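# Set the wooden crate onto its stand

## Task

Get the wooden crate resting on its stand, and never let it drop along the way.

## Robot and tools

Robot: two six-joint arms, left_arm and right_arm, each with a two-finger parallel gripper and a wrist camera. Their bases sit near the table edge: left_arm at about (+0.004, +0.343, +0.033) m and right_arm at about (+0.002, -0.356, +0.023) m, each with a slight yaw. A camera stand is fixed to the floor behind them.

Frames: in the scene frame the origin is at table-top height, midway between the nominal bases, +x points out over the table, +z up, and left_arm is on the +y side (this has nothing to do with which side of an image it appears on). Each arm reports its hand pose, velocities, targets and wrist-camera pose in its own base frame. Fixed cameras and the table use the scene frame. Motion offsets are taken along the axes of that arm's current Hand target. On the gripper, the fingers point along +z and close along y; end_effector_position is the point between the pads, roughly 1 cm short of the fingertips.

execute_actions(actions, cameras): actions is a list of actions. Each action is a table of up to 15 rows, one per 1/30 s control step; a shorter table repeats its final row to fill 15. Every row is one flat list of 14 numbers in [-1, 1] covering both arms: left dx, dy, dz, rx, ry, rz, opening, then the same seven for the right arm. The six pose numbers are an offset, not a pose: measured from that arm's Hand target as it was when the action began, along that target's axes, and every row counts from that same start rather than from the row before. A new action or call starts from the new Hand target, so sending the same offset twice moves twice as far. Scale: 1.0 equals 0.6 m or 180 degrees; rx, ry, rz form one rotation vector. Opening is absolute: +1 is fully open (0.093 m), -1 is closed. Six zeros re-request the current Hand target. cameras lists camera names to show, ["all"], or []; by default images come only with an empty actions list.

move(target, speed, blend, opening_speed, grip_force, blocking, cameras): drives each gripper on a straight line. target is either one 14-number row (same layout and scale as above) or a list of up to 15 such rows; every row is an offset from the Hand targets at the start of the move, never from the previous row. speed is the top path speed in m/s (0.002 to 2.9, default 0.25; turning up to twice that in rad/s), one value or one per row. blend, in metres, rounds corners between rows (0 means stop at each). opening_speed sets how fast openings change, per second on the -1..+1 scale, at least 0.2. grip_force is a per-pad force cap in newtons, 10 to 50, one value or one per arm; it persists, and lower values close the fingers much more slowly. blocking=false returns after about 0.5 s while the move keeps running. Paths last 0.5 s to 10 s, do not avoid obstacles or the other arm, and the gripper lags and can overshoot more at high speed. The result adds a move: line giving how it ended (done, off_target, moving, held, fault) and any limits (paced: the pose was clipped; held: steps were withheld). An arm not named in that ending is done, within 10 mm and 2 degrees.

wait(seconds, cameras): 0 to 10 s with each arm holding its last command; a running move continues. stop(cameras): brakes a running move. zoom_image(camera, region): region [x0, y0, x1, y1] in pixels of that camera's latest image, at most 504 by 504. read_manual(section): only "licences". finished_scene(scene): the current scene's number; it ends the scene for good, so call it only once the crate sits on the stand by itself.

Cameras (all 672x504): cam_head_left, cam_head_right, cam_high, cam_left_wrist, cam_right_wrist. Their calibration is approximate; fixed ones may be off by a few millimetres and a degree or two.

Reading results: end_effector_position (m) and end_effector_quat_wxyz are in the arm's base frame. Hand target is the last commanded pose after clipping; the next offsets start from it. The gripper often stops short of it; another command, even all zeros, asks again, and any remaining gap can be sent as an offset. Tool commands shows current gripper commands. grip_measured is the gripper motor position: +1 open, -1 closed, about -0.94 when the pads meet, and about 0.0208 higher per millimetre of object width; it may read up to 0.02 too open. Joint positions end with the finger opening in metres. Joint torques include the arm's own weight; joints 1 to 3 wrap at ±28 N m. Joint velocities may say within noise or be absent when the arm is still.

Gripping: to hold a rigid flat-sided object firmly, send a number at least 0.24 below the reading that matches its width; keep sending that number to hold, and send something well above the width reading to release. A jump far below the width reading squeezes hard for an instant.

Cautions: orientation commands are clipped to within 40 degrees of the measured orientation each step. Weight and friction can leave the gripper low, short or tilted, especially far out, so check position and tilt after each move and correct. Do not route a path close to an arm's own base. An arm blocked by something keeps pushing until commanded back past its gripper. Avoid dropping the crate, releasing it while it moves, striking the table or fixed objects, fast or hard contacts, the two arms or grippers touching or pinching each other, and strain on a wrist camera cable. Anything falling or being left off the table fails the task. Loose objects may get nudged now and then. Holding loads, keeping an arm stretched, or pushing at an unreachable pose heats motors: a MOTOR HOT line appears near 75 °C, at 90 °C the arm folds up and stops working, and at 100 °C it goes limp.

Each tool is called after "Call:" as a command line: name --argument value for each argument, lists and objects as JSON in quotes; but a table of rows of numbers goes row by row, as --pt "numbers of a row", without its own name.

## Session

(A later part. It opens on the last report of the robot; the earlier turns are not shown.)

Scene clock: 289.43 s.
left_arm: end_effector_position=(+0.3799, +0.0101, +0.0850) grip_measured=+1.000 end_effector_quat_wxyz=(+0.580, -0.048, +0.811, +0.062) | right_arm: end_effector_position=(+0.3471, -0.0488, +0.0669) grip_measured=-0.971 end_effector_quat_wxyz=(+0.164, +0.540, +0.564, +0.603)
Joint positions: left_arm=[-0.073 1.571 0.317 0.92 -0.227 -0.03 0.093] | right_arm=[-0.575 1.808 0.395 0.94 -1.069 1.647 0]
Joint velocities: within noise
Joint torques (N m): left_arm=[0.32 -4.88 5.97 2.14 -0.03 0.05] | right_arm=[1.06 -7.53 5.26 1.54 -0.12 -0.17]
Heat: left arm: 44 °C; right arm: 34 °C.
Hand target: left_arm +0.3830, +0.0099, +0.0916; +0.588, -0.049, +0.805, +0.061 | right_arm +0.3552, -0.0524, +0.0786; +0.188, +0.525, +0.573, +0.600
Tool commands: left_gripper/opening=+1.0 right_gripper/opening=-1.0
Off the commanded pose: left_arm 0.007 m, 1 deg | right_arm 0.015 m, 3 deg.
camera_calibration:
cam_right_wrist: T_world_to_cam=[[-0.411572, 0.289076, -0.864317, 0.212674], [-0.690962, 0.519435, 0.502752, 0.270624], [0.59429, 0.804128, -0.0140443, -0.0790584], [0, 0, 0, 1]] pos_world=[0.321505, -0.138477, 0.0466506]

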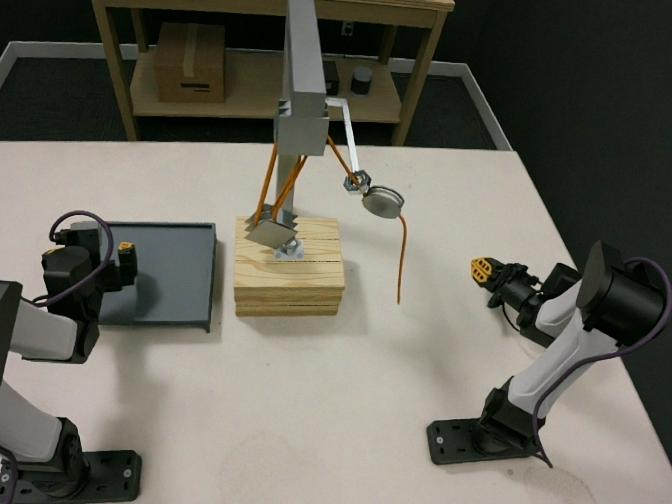

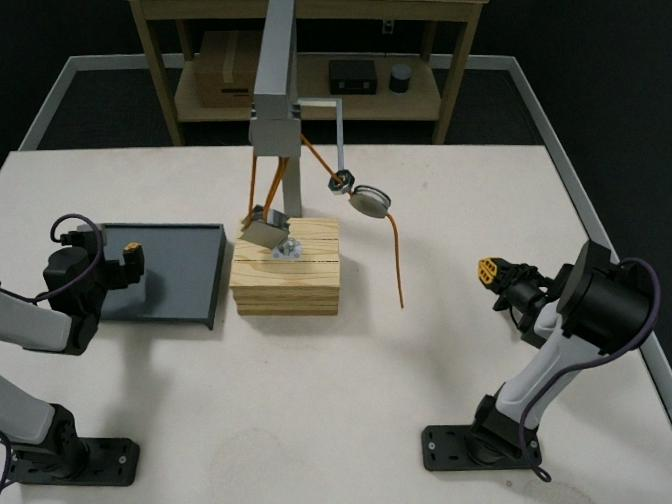

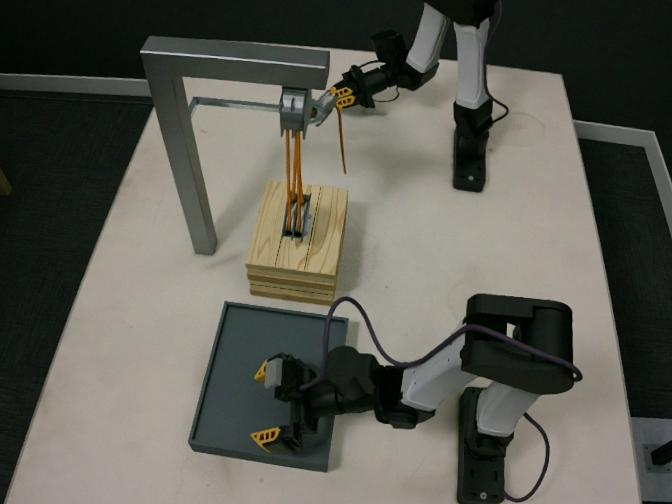

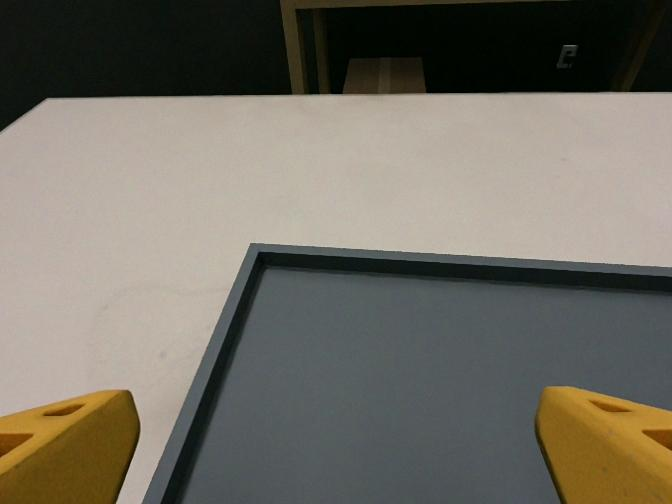

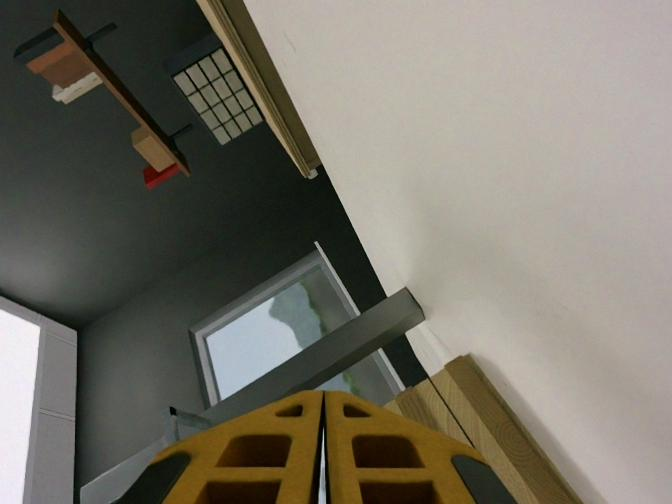

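Call:
move --target '[0,0,0,0,0,0,1,0.311,0.009,-0.072,-0.1244,0.1943,-0.6577,1]' --speed 0.25 --cameras '["cam_head_left","cam_head_right","cam_right_wrist"]'

Scene clock: 303.53 s.
left_arm: end_effector_position=(+0.3799, +0.0101, +0.0850) grip_measured=+1.000 end_effector_quat_wxyz=(+0.580, -0.048, +0.811, +0.062) | right_arm: end_effector_position=(+0.2449, +0.0802, +0.1651) grip_measured=+1.000 end_effector_quat_wxyz=(+0.530, -0.404, +0.659, +0.348)
Joint positions: left_arm=[-0.073 1.571 0.317 0.92 -0.227 -0.03 0.093] | right_arm=[-0.377 1.229 0.609 -0.648 -1.364 -1.231 0.093]
Joint torques (N m): left_arm=[0.55 -5.05 6.15 2.14 -0.01 0.02] | right_arm=[0.99 -1.91 8.06 0.6 -0.58 -0.11]
Heat: left arm: 44 °C; right arm: 35 °C.
Hand target: left_arm +0.3830, +0.0099, +0.0916; +0.588, -0.049, +0.805, +0.061 | right_arm +0.2501, +0.0794, +0.1696; +0.531, -0.419, +0.654, +0.338
Off the commanded pose: left_arm 0.007 m, 1 deg | right_arm 0.007 m, 2 deg.
move: done
camera_calibration:
cam_right_wrist: T_world_to_cam=[[0.900039, -0.43573, -0.00829247, -0.186237], [-0.265367, -0.532846, -0.803527, 0.279488], [0.345703, 0.725406, -0.595211, 0.0424647], [0, 0, 0, 1]] pos_world=[0.227107, 0.0369709, 0.248307]
Images, in order (width x height): cam_head_left 672x504, cam_head_right 672x504, cam_right_wrist 672x504.

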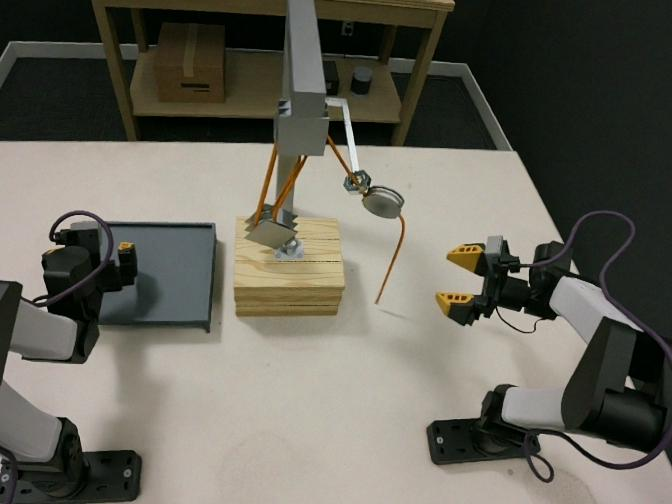

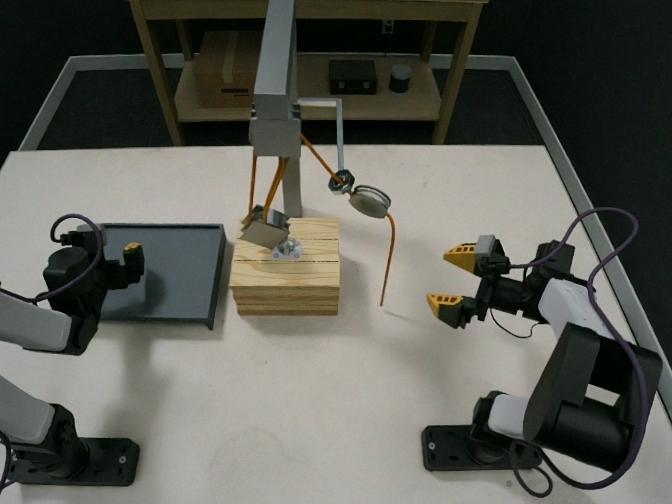

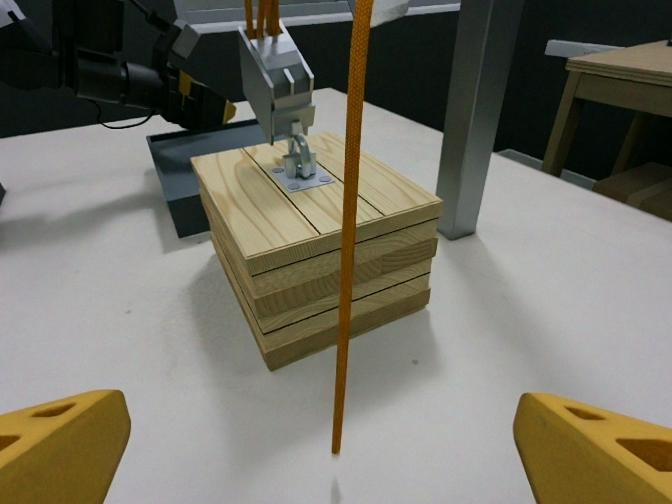

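Call:
move --pt "0 0 0 0 0 0 1 -0.055 -0.007 0.06 -0.0543 0 -0.0116 1" --pt "0 0 0 0 0 0 1 -0.055 -0.007 0.194 -0.0543 0 -0.0116 1" --blend '[0.01,0]' --speed 0.15 --cameras '["cam_right_wrist","cam_head_left"]'

Scene clock: 309.60 s.
left_arm: end_effector_position=(+0.3799, +0.0101, +0.0850) grip_measured=+1.000 end_effector_quat_wxyz=(+0.580, -0.048, +0.811, +0.062) | right_arm: end_effector_position=(+0.3058, +0.1859, +0.1791) grip_measured=+1.000 end_effector_quat_wxyz=(+0.499, -0.477, +0.612, +0.386)
Joint positions: left_arm=[-0.073 1.571 0.317 0.92 -0.227 -0.03 0.093] | right_arm=[0.098 1.429 0.68 0.202 -1.168 -0.513 0.093]
Joint torques (N m): left_arm=[0.54 -5.12 6.22 2.13 0.02 0.01] | right_arm=[0.95 -5.27 5.07 1.59 -0.21 0.2]
Heat: left arm: 45 °C; right arm: 35 °C.
Hand target: left_arm +0.3830, +0.0099, +0.0916; +0.588, -0.049, +0.805, +0.061 | right_arm +0.3046, +0.1872, +0.1779; +0.500, -0.475, +0.615, +0.383
Off the commanded pose: left_arm 0.007 m, 1 deg | right_arm 0.002 m, 1 deg.
move: done
camera_calibration:
cam_right_wrist: T_world_to_cam=[[0.967394, -0.252145, 0.0239165, -0.255417], [-0.13325, -0.586981, -0.79856, 0.331989], [0.215391, 0.769335, -0.60144, -0.0140189], [0, 0, 0, 1]] pos_world=[0.294346, 0.141254, 0.26279]
Images, in order (width x height): cam_head_left 672x504, cam_right_wrist 672x504.

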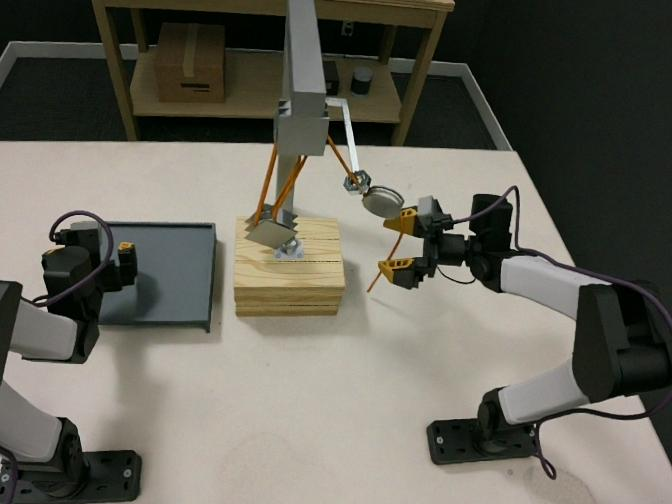

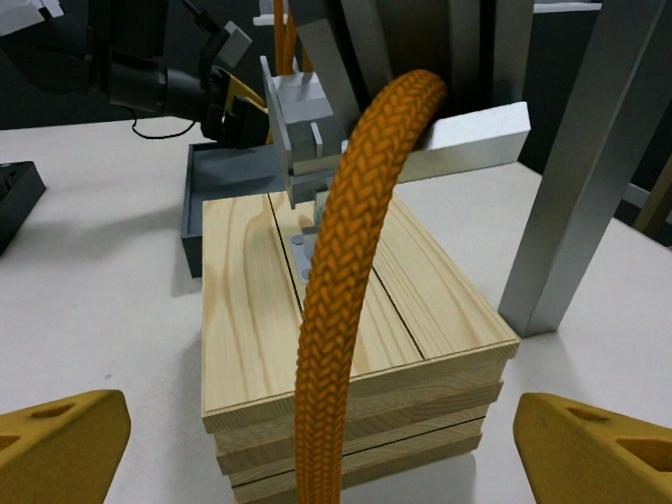

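Call:
move --pt "0 0 0 0 0 0 1 0 0 0 0 0 0 -1" --pt "0 0 0 0 0 0 1 0.049 0 0.01 0 0 0.556 -1" --speed 0.25 --opening_speed 1.5 --cameras '["cam_right_wrist","cam_head_left","cam_high"]'

Scene clock: 319.07 s.
left_arm: end_effector_position=(+0.3799, +0.0101, +0.0850) grip_measured=+1.000 end_effector_quat_wxyz=(+0.580, -0.048, +0.811, +0.062) | right_arm: end_effector_position=(+0.3069, +0.1867, +0.1674) grip_measured=-0.961 end_effector_quat_wxyz=(+0.055, +0.132, +0.755, +0.640)
Joint positions: left_arm=[-0.073 1.571 0.317 0.92 -0.227 -0.03 0.093] | right_arm=[0.099 1.473 0.616 0.387 -1.174 1.22 0]
Joint torques (N m): left_arm=[0.29 -5.18 6.15 2.12 -0.01 0.04] | right_arm=[0.7 -2.74 4.1 1.32 -0.1 0.19]
Heat: left arm: 45 °C; right arm: 35 °C.
Hand target: left_arm +0.3830, +0.0099, +0.0916; +0.588, -0.049, +0.805, +0.061 | right_arm +0.3046, +0.1869, +0.1478; +0.027, +0.167, +0.759, +0.629
Off the commanded pose: left_arm 0.007 m, 1 deg | right_arm 0.020 m, 5 deg.
move: off_target (right_arm)
camera_calibration:
cam_right_wrist: T_world_to_cam=[[-0.112009, -0.160207, -0.980708, 0.226313], [-0.976607, -0.164553, 0.138421, 0.346448], [-0.183555, 0.973271, -0.138028, -0.0152238], [0, 0, 0, 1]] pos_world=[0.360898, 0.108083, 0.17189]
Images, in order (width x height): cam_head_left 672x504, cam_high 672x504, cam_right_wrist 672x504.

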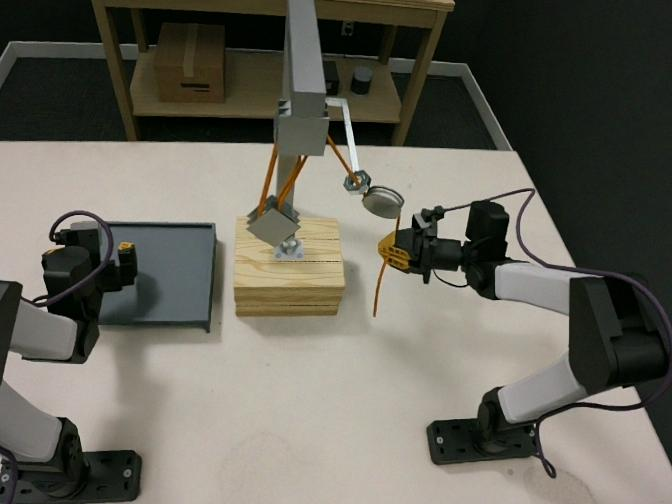

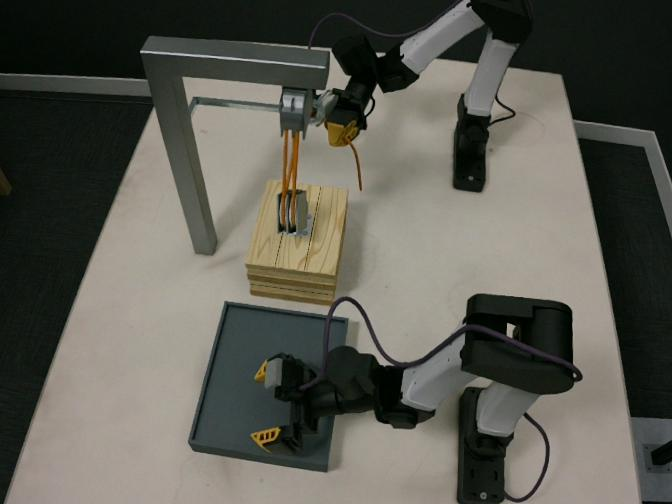

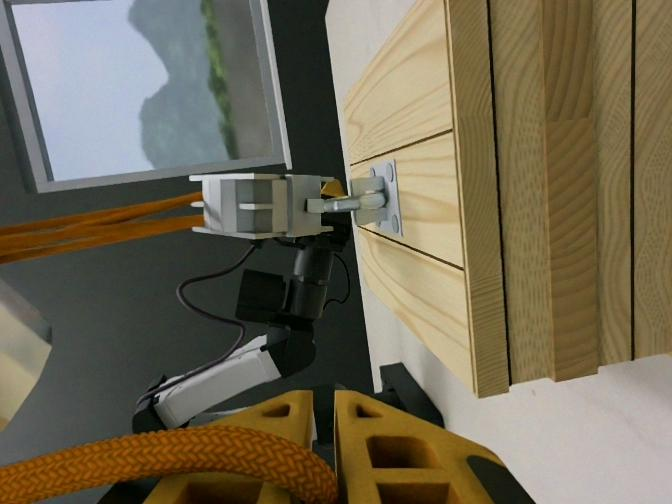

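Call:
move --target '[0,0,0,0,0,0,1,-0.022,-0.099,0.005,0,0,0,-1]' --speed 0.08 --cameras '["cam_right_wrist","cam_head_left","cam_high"]'

Scene clock: 324.30 s.
left_arm: end_effector_position=(+0.3799, +0.0101, +0.0850) grip_measured=+1.000 end_effector_quat_wxyz=(+0.580, -0.048, +0.811, +0.062) | right_arm: end_effector_position=(+0.3052, +0.1798, +0.0930) grip_measured=-0.961 end_effector_quat_wxyz=(+0.025, +0.162, +0.759, +0.630)
Joint positions: left_arm=[-0.073 1.571 0.317 0.92 -0.227 -0.03 0.093] | right_arm=[0.076 1.718 0.516 0.625 -1.187 1.199 0]
Joint torques (N m): left_arm=[0.42 -5.22 6.08 2.16 -0.03 0.03] | right_arm=[-0.42 -4.48 3.55 1.62 -0.36 -0.08]
Heat: left arm: 45 °C; right arm: 35 °C.
Hand target: left_arm +0.3830, +0.0099, +0.0916; +0.588, -0.049, +0.805, +0.061 | right_arm +0.3049, +0.1768, +0.0878; +0.027, +0.167, +0.759, +0.629
Off the commanded pose: left_arm 0.007 m, 1 deg | right_arm 0.006 m, 1 deg.
move: done
camera_calibration:
cam_right_wrist: T_world_to_cam=[[-0.198505, -0.166743, -0.965812, 0.178224], [-0.962013, -0.15529, 0.224534, 0.339731], [-0.187421, 0.973695, -0.129583, -0.0188126], [0, 0, 0, 1]] pos_world=[0.358678, 0.100792, 0.0934115]
Images, in order (width x height): cam_head_left 672x504, cam_high 672x504, cam_right_wrist 672x504.

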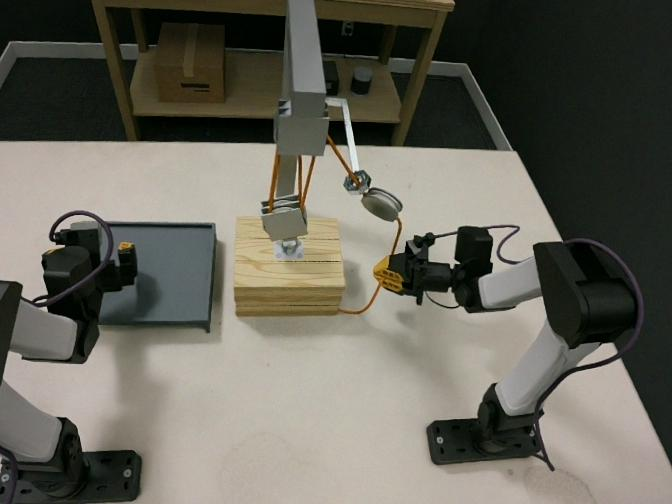

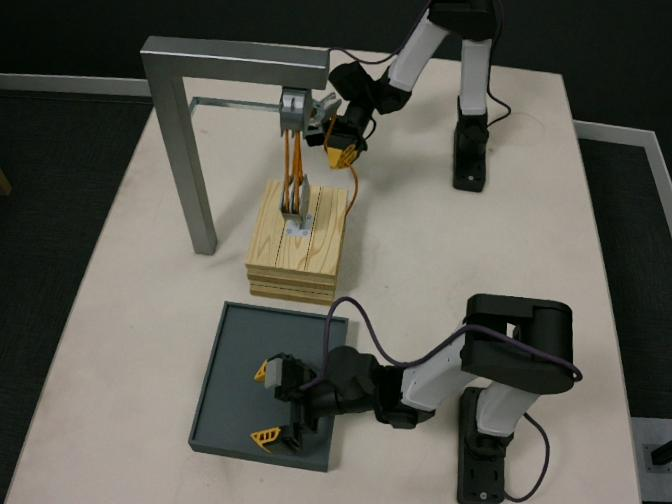

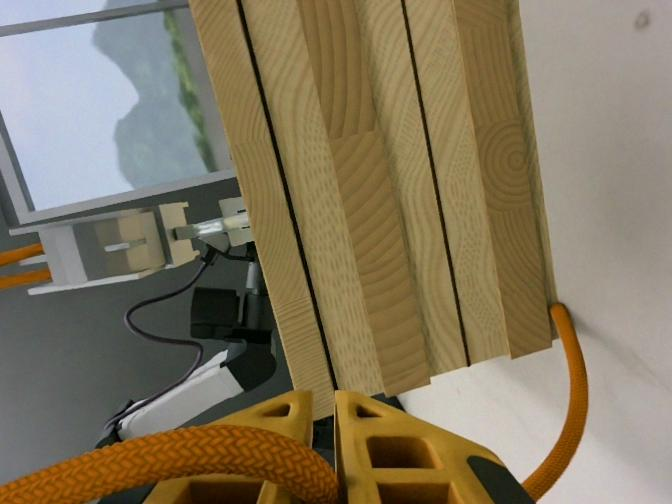

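Call:
move --target '[0,0,0,0,0,0,1,-0.098,-0.02,0.016,0,0,0,-1]' --speed 0.08 --cameras '["cam_right_wrist","cam_head_left","cam_high"]'

Scene clock: 329.30 s.
left_arm: end_effector_position=(+0.3799, +0.0101, +0.0850) grip_measured=+1.000 end_effector_quat_wxyz=(+0.580, -0.048, +0.811, +0.062) | right_arm: end_effector_position=(+0.3522, +0.1733, +0.0701) grip_measured=-0.961 end_effector_quat_wxyz=(+0.023, +0.154, +0.757, +0.635)
Joint positions: left_arm=[-0.073 1.571 0.317 0.92 -0.227 -0.03 0.093] | right_arm=[0.04 1.952 0.707 0.622 -1.234 1.141 0]
Joint torques (N m): left_arm=[0.53 -5.05 5.94 2.14 -0.06 0.05] | right_arm=[-1.03 -5.59 5.74 1.22 -0.22 -0.11]
Heat: left arm: 45 °C; right arm: 35 °C.
Hand target: left_arm +0.3830, +0.0099, +0.0916; +0.588, -0.049, +0.805, +0.061 | right_arm +0.3600, +0.1672, +0.0642; +0.027, +0.167, +0.759, +0.629
Off the commanded pose: left_arm 0.007 m, 1 deg | right_arm 0.012 m, 2 deg.
move: off_target (right_arm)
camera_calibration:
cam_right_wrist: T_world_to_cam=[[-0.187379, -0.160222, -0.969133, 0.159494], [-0.961687, -0.171077, 0.214223, 0.392503], [-0.20012, 0.972143, -0.122027, -0.00234334], [0, 0, 0, 1]] pos_world=[0.406882, 0.0949809, 0.0702017]
Images, in order (width x height): cam_head_left 672x504, cam_high 672x504, cam_right_wrist 672x504.

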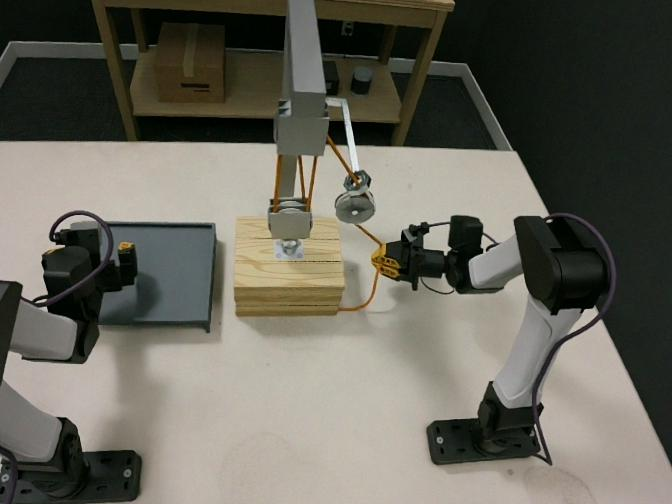

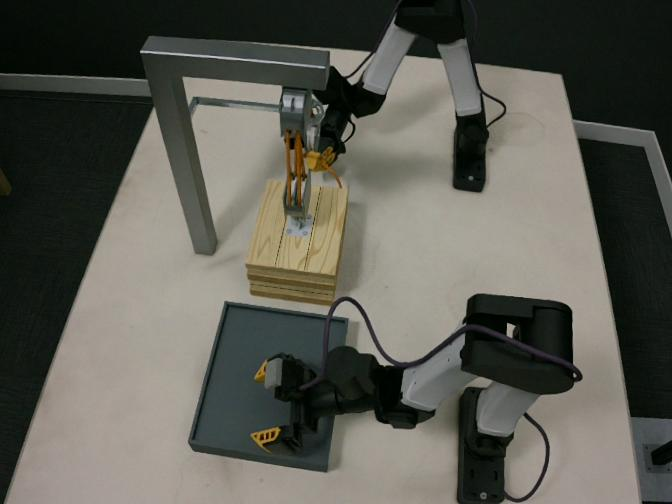

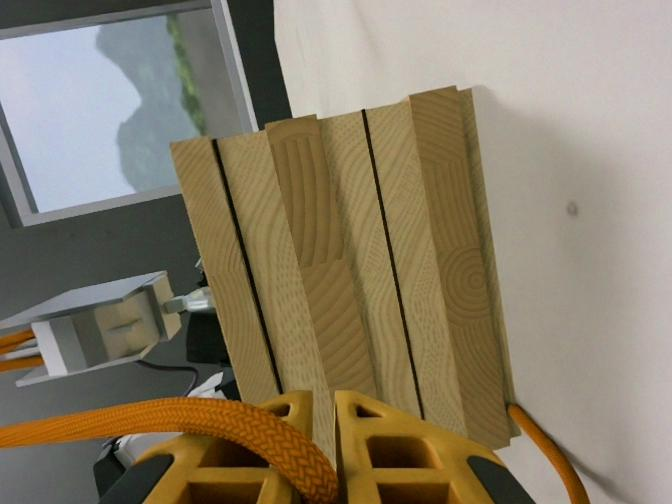

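Call:
move --target '[0,0,0,0,0,0,1,-0.088,0.013,-0.01,0,0,0,-1]' --speed 0.06 --cameras '["cam_right_wrist","cam_head_left","cam_high"]'

Scene clock: 333.13 s.
left_arm: end_effector_position=(+0.3799, +0.0101, +0.0850) grip_measured=+1.000 end_effector_quat_wxyz=(+0.580, -0.048, +0.811, +0.062) | right_arm: end_effector_position=(+0.3977, +0.1597, +0.0792) grip_measured=-0.961 end_effector_quat_wxyz=(+0.020, +0.132, +0.752, +0.646)
Joint positions: left_arm=[-0.073 1.571 0.317 0.92 -0.227 -0.03 0.093] | right_arm=[-0.008 2.058 0.955 0.397 -1.314 1.024 0]
Joint torques (N m): left_arm=[0.57 -5.05 6.13 2.14 -0.04 0.06] | right_arm=[-1.81 -6.13 6.12 1.02 0.04 -0.07]
Heat: left arm: 45 °C; right arm: 36 °C.
Hand target: left_arm +0.3830, +0.0099, +0.0916; +0.588, -0.049, +0.805, +0.061 | right_arm +0.4100, +0.1475, +0.0641; +0.027, +0.167, +0.759, +0.629
Off the commanded pose: left_arm 0.007 m, 1 deg | right_arm 0.023 m, 5 deg.
move: off_target (right_arm)
camera_calibration:
cam_right_wrist: T_world_to_cam=[[-0.155996, -0.143842, -0.977228, 0.160258], [-0.960155, -0.210169, 0.184206, 0.439908], [-0.231879, 0.967026, -0.105325, 0.0332493], [0, 0, 0, 1]] pos_world=[0.455089, 0.0833539, 0.0790771]
Images, in order (width x height): cam_head_left 672x504, cam_high 672x504, cam_right_wrist 672x504.

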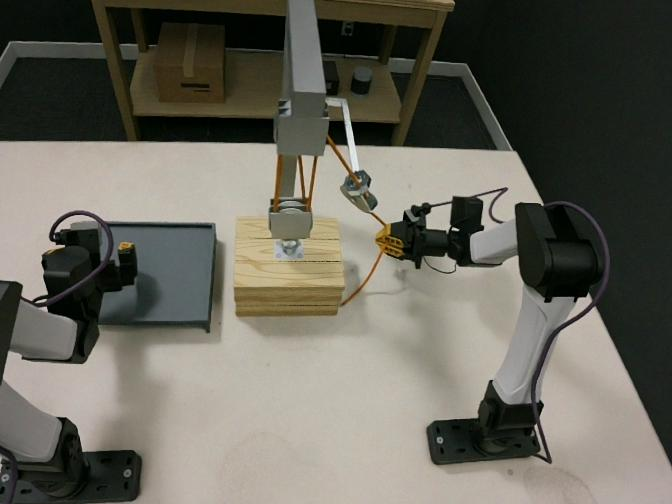

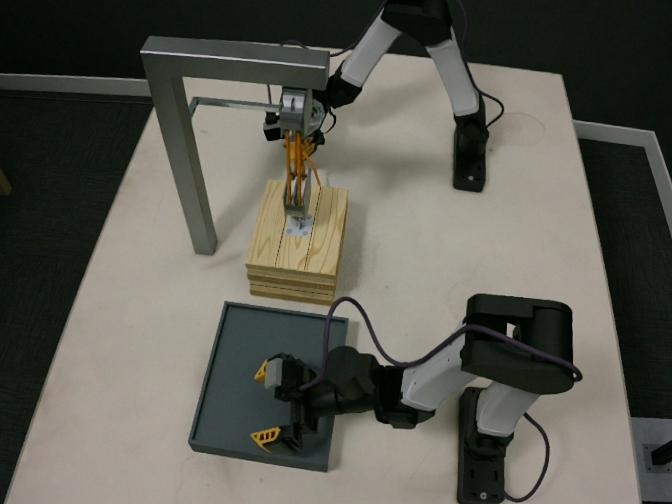

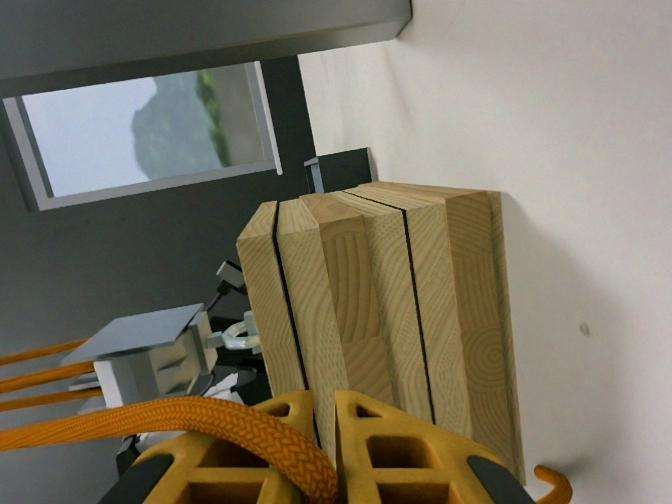

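Call:
move --target '[0,0,0,0,0,0,1,-0.094,0.022,0.015,0,0,0,-1]' --speed 0.06 --cameras '["cam_right_wrist","cam_head_left","cam_high"]'

Scene clock: 336.40 s.
left_arm: end_effector_position=(+0.3799, +0.0101, +0.0850) grip_measured=+1.000 end_effector_quat_wxyz=(+0.580, -0.048, +0.811, +0.062) | right_arm: end_effector_position=(+0.4435, +0.1616, +0.0954) grip_measured=-0.961 end_effector_quat_wxyz=(+0.008, +0.100, +0.740, +0.665)
Joint positions: left_arm=[-0.073 1.571 0.317 0.92 -0.227 -0.03 0.093] | right_arm=[-0.009 2.188 1.227 0.262 -1.391 1.002 0]
Joint torques (N m): left_arm=[0.46 -5.16 6.12 2.13 -0.02 -0.01] | right_arm=[-2.86 -6.46 6.72 0.91 0.72 0.02]
Heat: left arm: 45 °C; right arm: 36 °C.
Hand target: left_arm +0.3830, +0.0099, +0.0916; +0.588, -0.049, +0.805, +0.061 | right_arm +0.4684, +0.1417, +0.0655; +0.027, +0.167, +0.759, +0.629
Off the commanded pose: left_arm 0.007 m, 1 deg | right_arm 0.044 m, 9 deg.
move: off_target (right_arm)
camera_calibration:
cam_right_wrist: T_world_to_cam=[[-0.119243, -0.107056, -0.987077, 0.162129], [-0.950263, -0.275789, 0.144707, 0.491389], [-0.287717, 0.955238, -0.0688456, 0.0668655], [0, 0, 0, 1]] pos_world=[0.50552, 0.0890043, 0.0935296]
Images, in order (width x height): cam_head_left 672x504, cam_high 672x504, cam_right_wrist 672x504.

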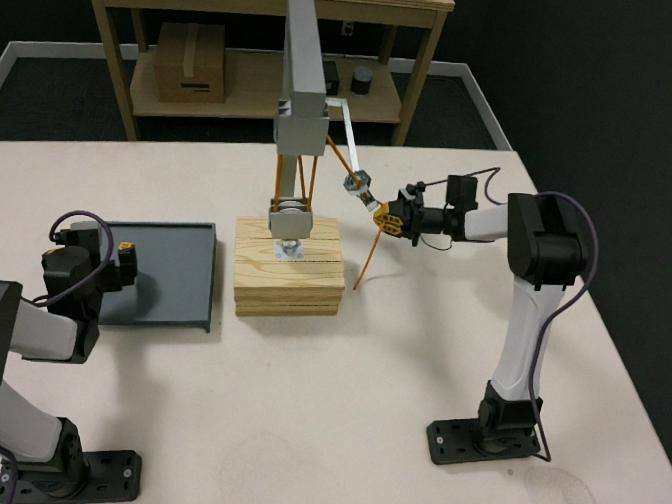

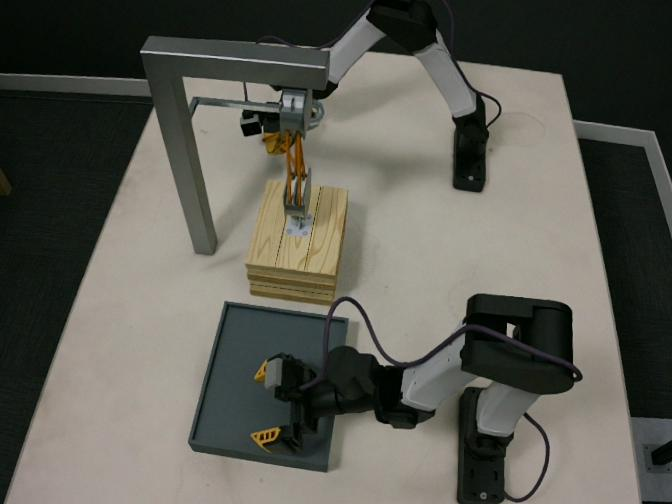

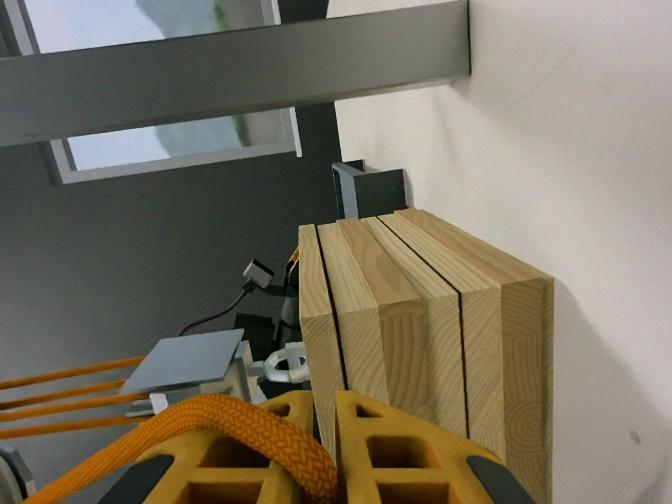

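Call:
move --target '[0,0,0,0,0,0,1,-0.063,-0.025,0.015,0,0,0,-1]' --speed 0.05 --cameras '["cam_right_wrist"]'

Call:
move --target '[0,0,0,0,0,0,1,-0.045,-0.025,0.015,0,0,0,-1]' --speed 0.05 --cameras '["cam_head_left","cam_high","cam_right_wrist"]'

Scene clock: 340.67 s.
left_arm: end_effector_position=(+0.3799, +0.0101, +0.0850) grip_measured=+1.000 end_effector_quat_wxyz=(+0.580, -0.048, +0.811, +0.062) | right_arm: end_effector_position=(+0.4582, +0.1635, +0.0946) grip_measured=-0.961 end_effector_quat_wxyz=(-0.011, +0.057, +0.720, +0.692)
Joint positions: left_arm=[-0.073 1.571 0.317 0.92 -0.227 -0.03 0.093] | right_arm=[-0.01 2.302 1.366 0.262 -1.503 0.99 0]
Joint torques (N m): left_arm=[0.46 -5.08 6.04 2.15 -0.04 0.07] | right_arm=[-4.31 -5.78 6.38 0.86 1.65 0.13]
Heat: left arm: 45 °C; right arm: 36 °C.
Hand target: left_arm +0.3830, +0.0099, +0.0916; +0.588, -0.049, +0.805, +0.061 | right_arm +0.5030, +0.1372, +0.0429; +0.027, +0.167, +0.759, +0.629
Off the commanded pose: left_arm 0.007 m, 1 deg | right_arm 0.073 m, 16 deg.
move: off_target (right_arm)
camera_calibration:
cam_right_wrist: T_world_to_cam=[[-0.0768405, -0.0468598, -0.995942, 0.134958], [-0.926803, -0.36493, 0.0886764, 0.515008], [-0.367604, 0.929855, -0.0153884, 0.104992], [0, 0, 0, 1]] pos_world=[0.526277, 0.0966379, 0.0903565]
Images, in order (width x height): cam_right_wrist 672x504.

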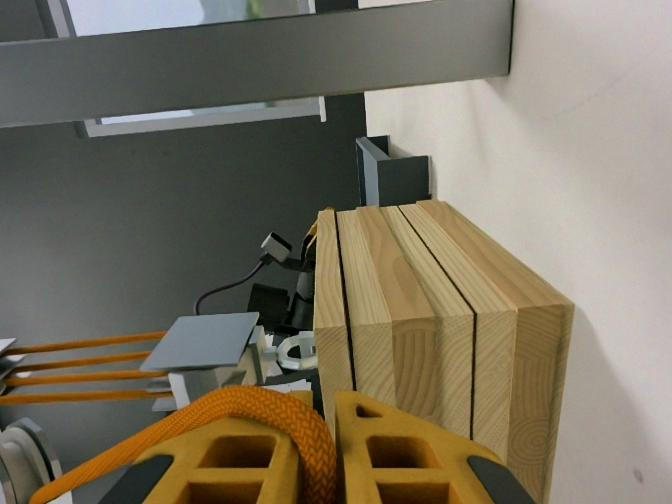

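Scene clock: 342.67 s.
left_arm: end_effector_position=(+0.3799, +0.0101, +0.0850) grip_measured=+1.000 end_effector_quat_wxyz=(+0.580, -0.048, +0.811, +0.062) | right_arm: end_effector_position=(+0.4730, +0.1637, +0.0976) grip_measured=-0.961 end_effector_quat_wxyz=(+0.020, +0.001, +0.711, +0.703)
Joint positions: left_arm=[-0.073 1.571 0.317 0.92 -0.227 -0.03 0.093] | right_arm=[-0.01 2.37 1.448 0.37 -1.548 0.991 0]
Joint torques (N m): left_arm=[0.4 -5.2 5.94 2.14 -0.02 0.02] | right_arm=[-4.98 -3.47 5.46 0.58 2.02 0.58]
Heat: left arm: 45 °C; right arm: 36 °C.
Hand target: left_arm +0.3830, +0.0099, +0.0916; +0.588, -0.049, +0.805, +0.061 | right_arm +0.5274, +0.1354, +0.0219; +0.027, +0.167, +0.759, +0.629
Off the commanded pose: left_arm 0.007 m, 1 deg | right_arm 0.097 m, 22 deg.
move: off_target (right_arm)
camera_calibration:
cam_right_wrist: T_world_to_cam=[[0.0462384, -0.0227325, -0.998672, 0.0771097], [-0.916095, -0.399575, -0.0333197, 0.541153], [-0.398287, 0.916418, -0.0393009, 0.129383], [0, 0, 0, 1]] pos_world=[0.543714, 0.0994151, 0.100123]
Images, in order (width x height): cam_head_left 672x504, cam_high 672x504, cam_right_wrist 672x504.

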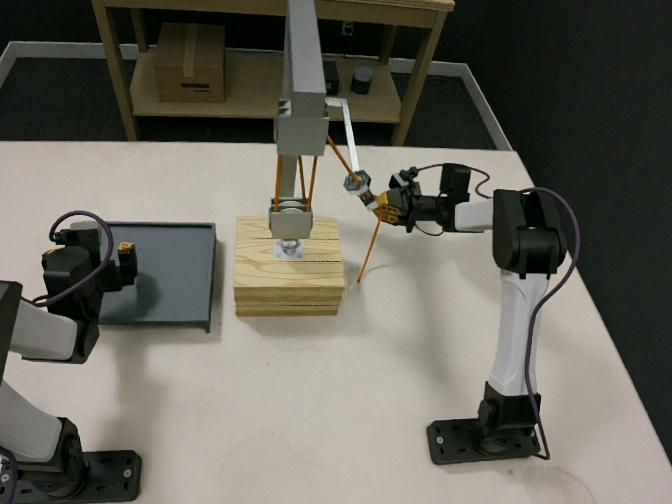

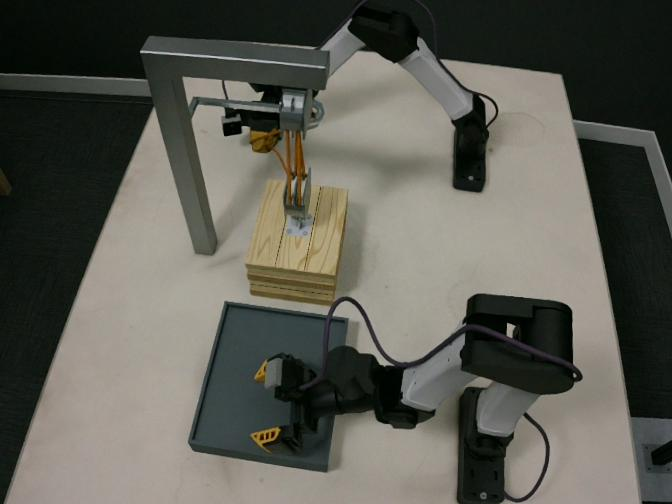

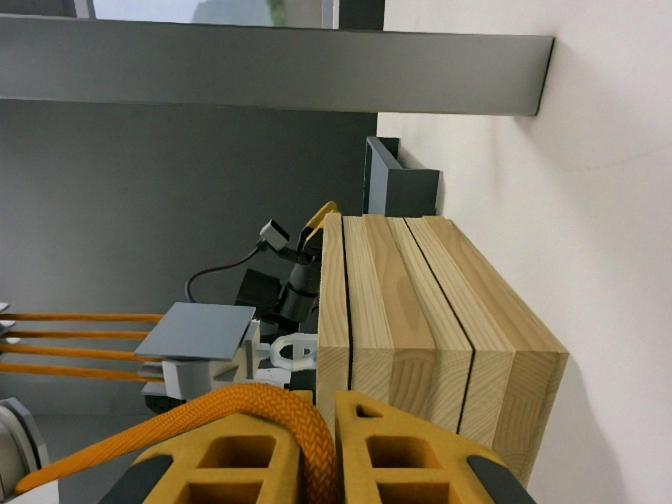

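Call:
zoom_image --camera "cam_high" --region '[230, 80, 390, 310]'

Call:
zoom_image --camera "cam_right_wrist" --region '[0, 180, 600, 504]'

Call:
zoom_image --camera "cam_head_left" --region '[230, 120, 430, 330]'

Scaled by 2.191 from the camera's 672x504 image, which has a finer 960x720 frame.

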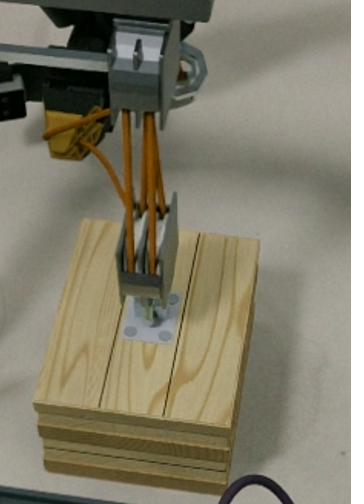

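Region (0, 180, 600, 504) is 600x324 pixels. A region can be at most 504 by 504 pixels.

Scaled by 2.400 from the camera's 672x504 image, which has a finer 960x720 frame.

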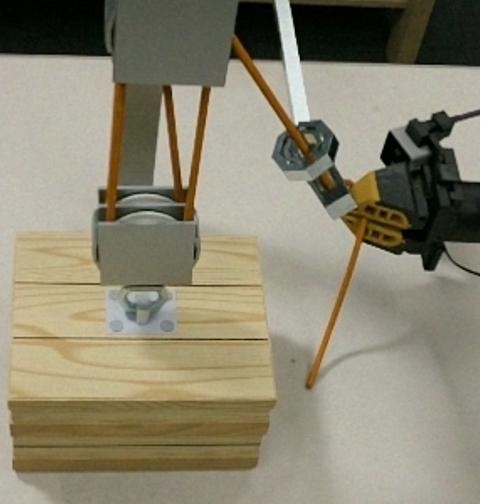

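Call:
move --target '[0,0,0,0,0,0,1,-0.056,-0.037,0.01,0,0,0,-1]' --speed 0.05 --cameras '[]'

Call:
move --target '[0,0,0,0,0,0,1,-0.056,-0.037,0.01,0,0,0,-1]' --speed 0.05 --cameras '["cam_high","cam_right_wrist"]'

Call:
zoom_image --camera "cam_high" --region '[230, 80, 390, 310]'

Scene clock: 354.20 s.
left_arm: end_effector_position=(+0.3799, +0.0101, +0.0850) grip_measured=+1.000 end_effector_quat_wxyz=(+0.580, -0.048, +0.811, +0.062) | right_arm: end_effector_position=(+0.5052, +0.1784, +0.0799) grip_measured=-0.961 end_effector_quat_wxyz=(+0.074, -0.074, +0.700, +0.706)
Joint positions: left_arm=[-0.073 1.571 0.317 0.92 -0.227 -0.03 0.093] | right_arm=[0.02 2.707 1.685 1.462 -1.549 1.801 0]
Joint torques (N m): left_arm=[0.53 -5.04 5.74 2.12 -0.04 0.01] | right_arm=[-8.44 -0.88 3.45 -0.4 1.37 0.87]
Heat: left arm: 45 °C; right arm: 36 °C.
Hand target: left_arm +0.3830, +0.0099, +0.0916; +0.588, -0.049, +0.805, +0.061 | right_arm +0.5558, +0.1281, -0.0062; +0.028, +0.167, +0.759, +0.629
Off the commanded pose: left_arm 0.007 m, 1 deg | right_arm 0.112 m, 30 deg.
move: off_target (right_arm)
No camera images: "cameras" was empty.

Scene clock: 357.70 s.
left_arm: end_effector_position=(+0.3799, +0.0101, +0.0850) grip_measured=+1.000 end_effector_quat_wxyz=(+0.580, -0.048, +0.811, +0.062) | right_arm: end_effector_position=(+0.5351, +0.1782, +0.0585) grip_measured=-0.961 end_effector_quat_wxyz=(+0.080, -0.080, +0.699, +0.706)
Joint positions: left_arm=[-0.073 1.571 0.317 0.92 -0.227 -0.03 0.093] | right_arm=[0.018 2.896 1.973 1.462 -1.55 1.883 0]
Joint torques (N m): left_arm=[0.5 -5.14 5.94 2.13 0 0.01] | right_arm=[-9.13 -1.91 2.89 -0.6 1.19 0.9]
Heat: left arm: 45 °C; right arm: 36 °C.
Hand target: left_arm +0.3830, +0.0099, +0.0916; +0.588, -0.049, +0.805, +0.061 | right_arm +0.5840, +0.1208, -0.0348; +0.027, +0.167, +0.759, +0.629
Off the commanded pose: left_arm 0.007 m, 1 deg | right_arm 0.120 m, 31 deg.
move: off_target (right_arm)
camera_calibration:
cam_right_wrist: T_world_to_cam=[[0.244794, 0.00126358, -0.969574, -0.0766465], [-0.877805, -0.424375, -0.222178, 0.59749], [-0.411744, 0.905485, -0.102776, 0.152142], [0, 0, 0, 1]] pos_world=[0.605886, 0.115895, 0.0740712]
Images, in order (width x height): cam_high 672x504, cam_right_wrist 672x504.

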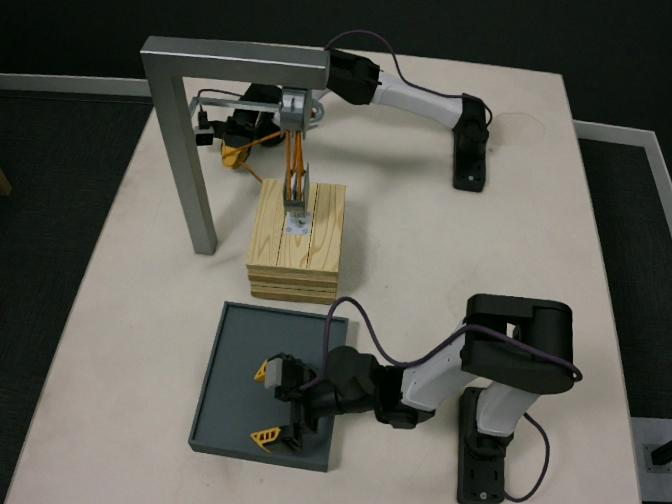

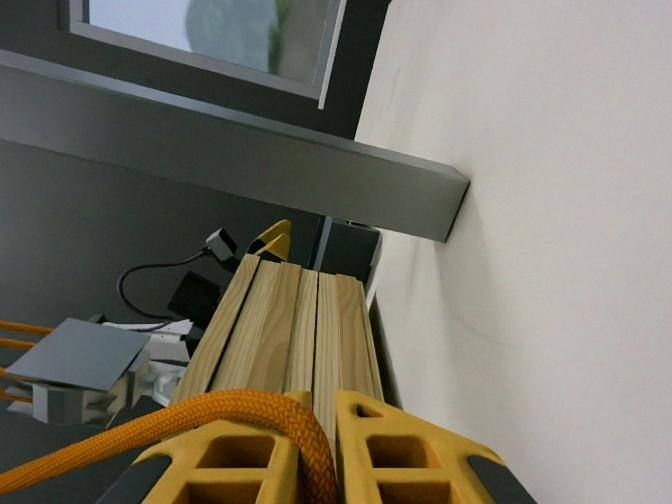

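Scaled by 2.191 from the camera's 672x504 image, which has a finer 960x720 frame.

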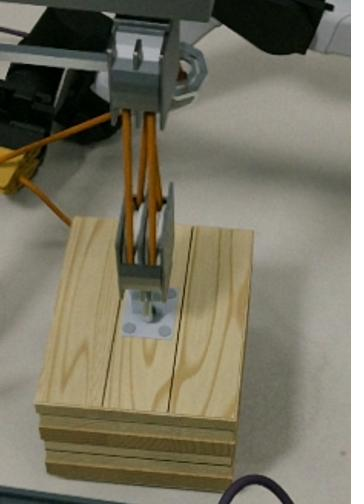

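Call:
move --target '[0,0,0,0,0,0,1,-0.058,-0.03,-0.189,-0.0113,-0.0642,0.0139,-1]' --speed 0.06 --cameras '["cam_high","cam_right_wrist"]'

Call:
zoom_image --camera "cam_high" --region '[230, 80, 390, 310]'

Scene clock: 376.60 s.
left_arm: end_effector_position=(+0.3799, +0.0101, +0.0850) grip_measured=+1.000 end_effector_quat_wxyz=(+0.580, -0.048, +0.811, +0.062) | right_arm: end_effector_position=(+0.5347, +0.1024, +0.0543) grip_measured=-0.961 end_effector_quat_wxyz=(+0.110, -0.008, +0.704, +0.702)
Joint positions: left_arm=[-0.073 1.571 0.317 0.92 -0.227 -0.03 0.093] | right_arm=[-0.125 2.808 1.781 1.464 -1.55 1.842 0]
Joint torques (N m): left_arm=[0.47 -5.12 6.09 2.09 -0.05 0.05] | right_arm=[-14.72 -1.4 3.54 -0.28 1.27 0.74]
Heat: left arm: 46 °C; right arm: 35 °C.
Hand target: left_arm +0.3830, +0.0099, +0.0916; +0.588, -0.049, +0.805, +0.061 | right_arm +0.5844, +0.0008, -0.0343; +0.093, +0.245, +0.737, +0.623
Off the commanded pose: left_arm 0.007 m, 1 deg | right_arm 0.144 m, 31 deg.
move: off_target (right_arm)
camera_calibration:
cam_right_wrist: T_world_to_cam=[[0.182852, -0.0270867, -0.982767, -0.0438191], [-0.941438, -0.292875, -0.16709, 0.581665], [-0.283302, 0.955767, -0.0790531, 0.144948], [0, 0, 0, 1]] pos_world=[0.596678, 0.0306313, 0.065585]
Images, in order (width x height): cam_high 672x504, cam_right_wrist 672x504.

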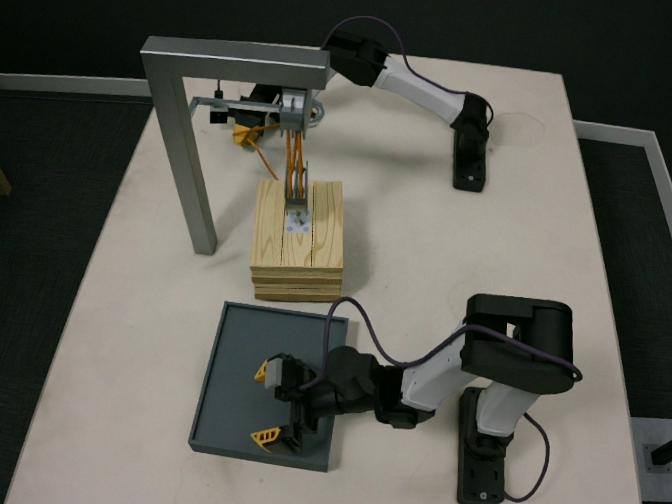

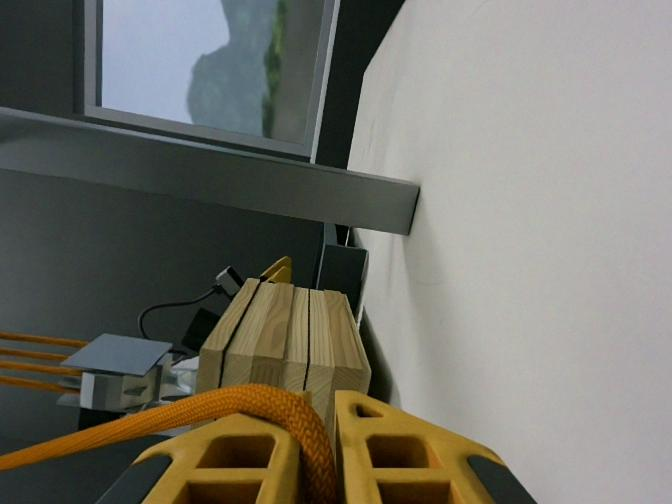

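Scaled by 2.191 from the camera's 672x504 image, which has a finer 960x720 frame.

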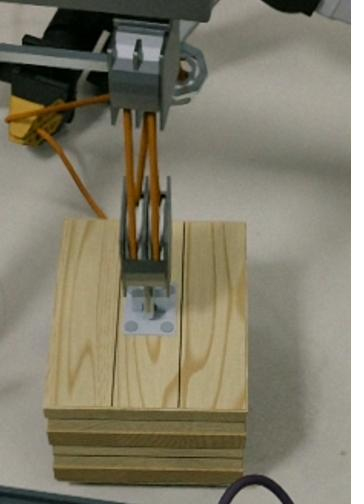

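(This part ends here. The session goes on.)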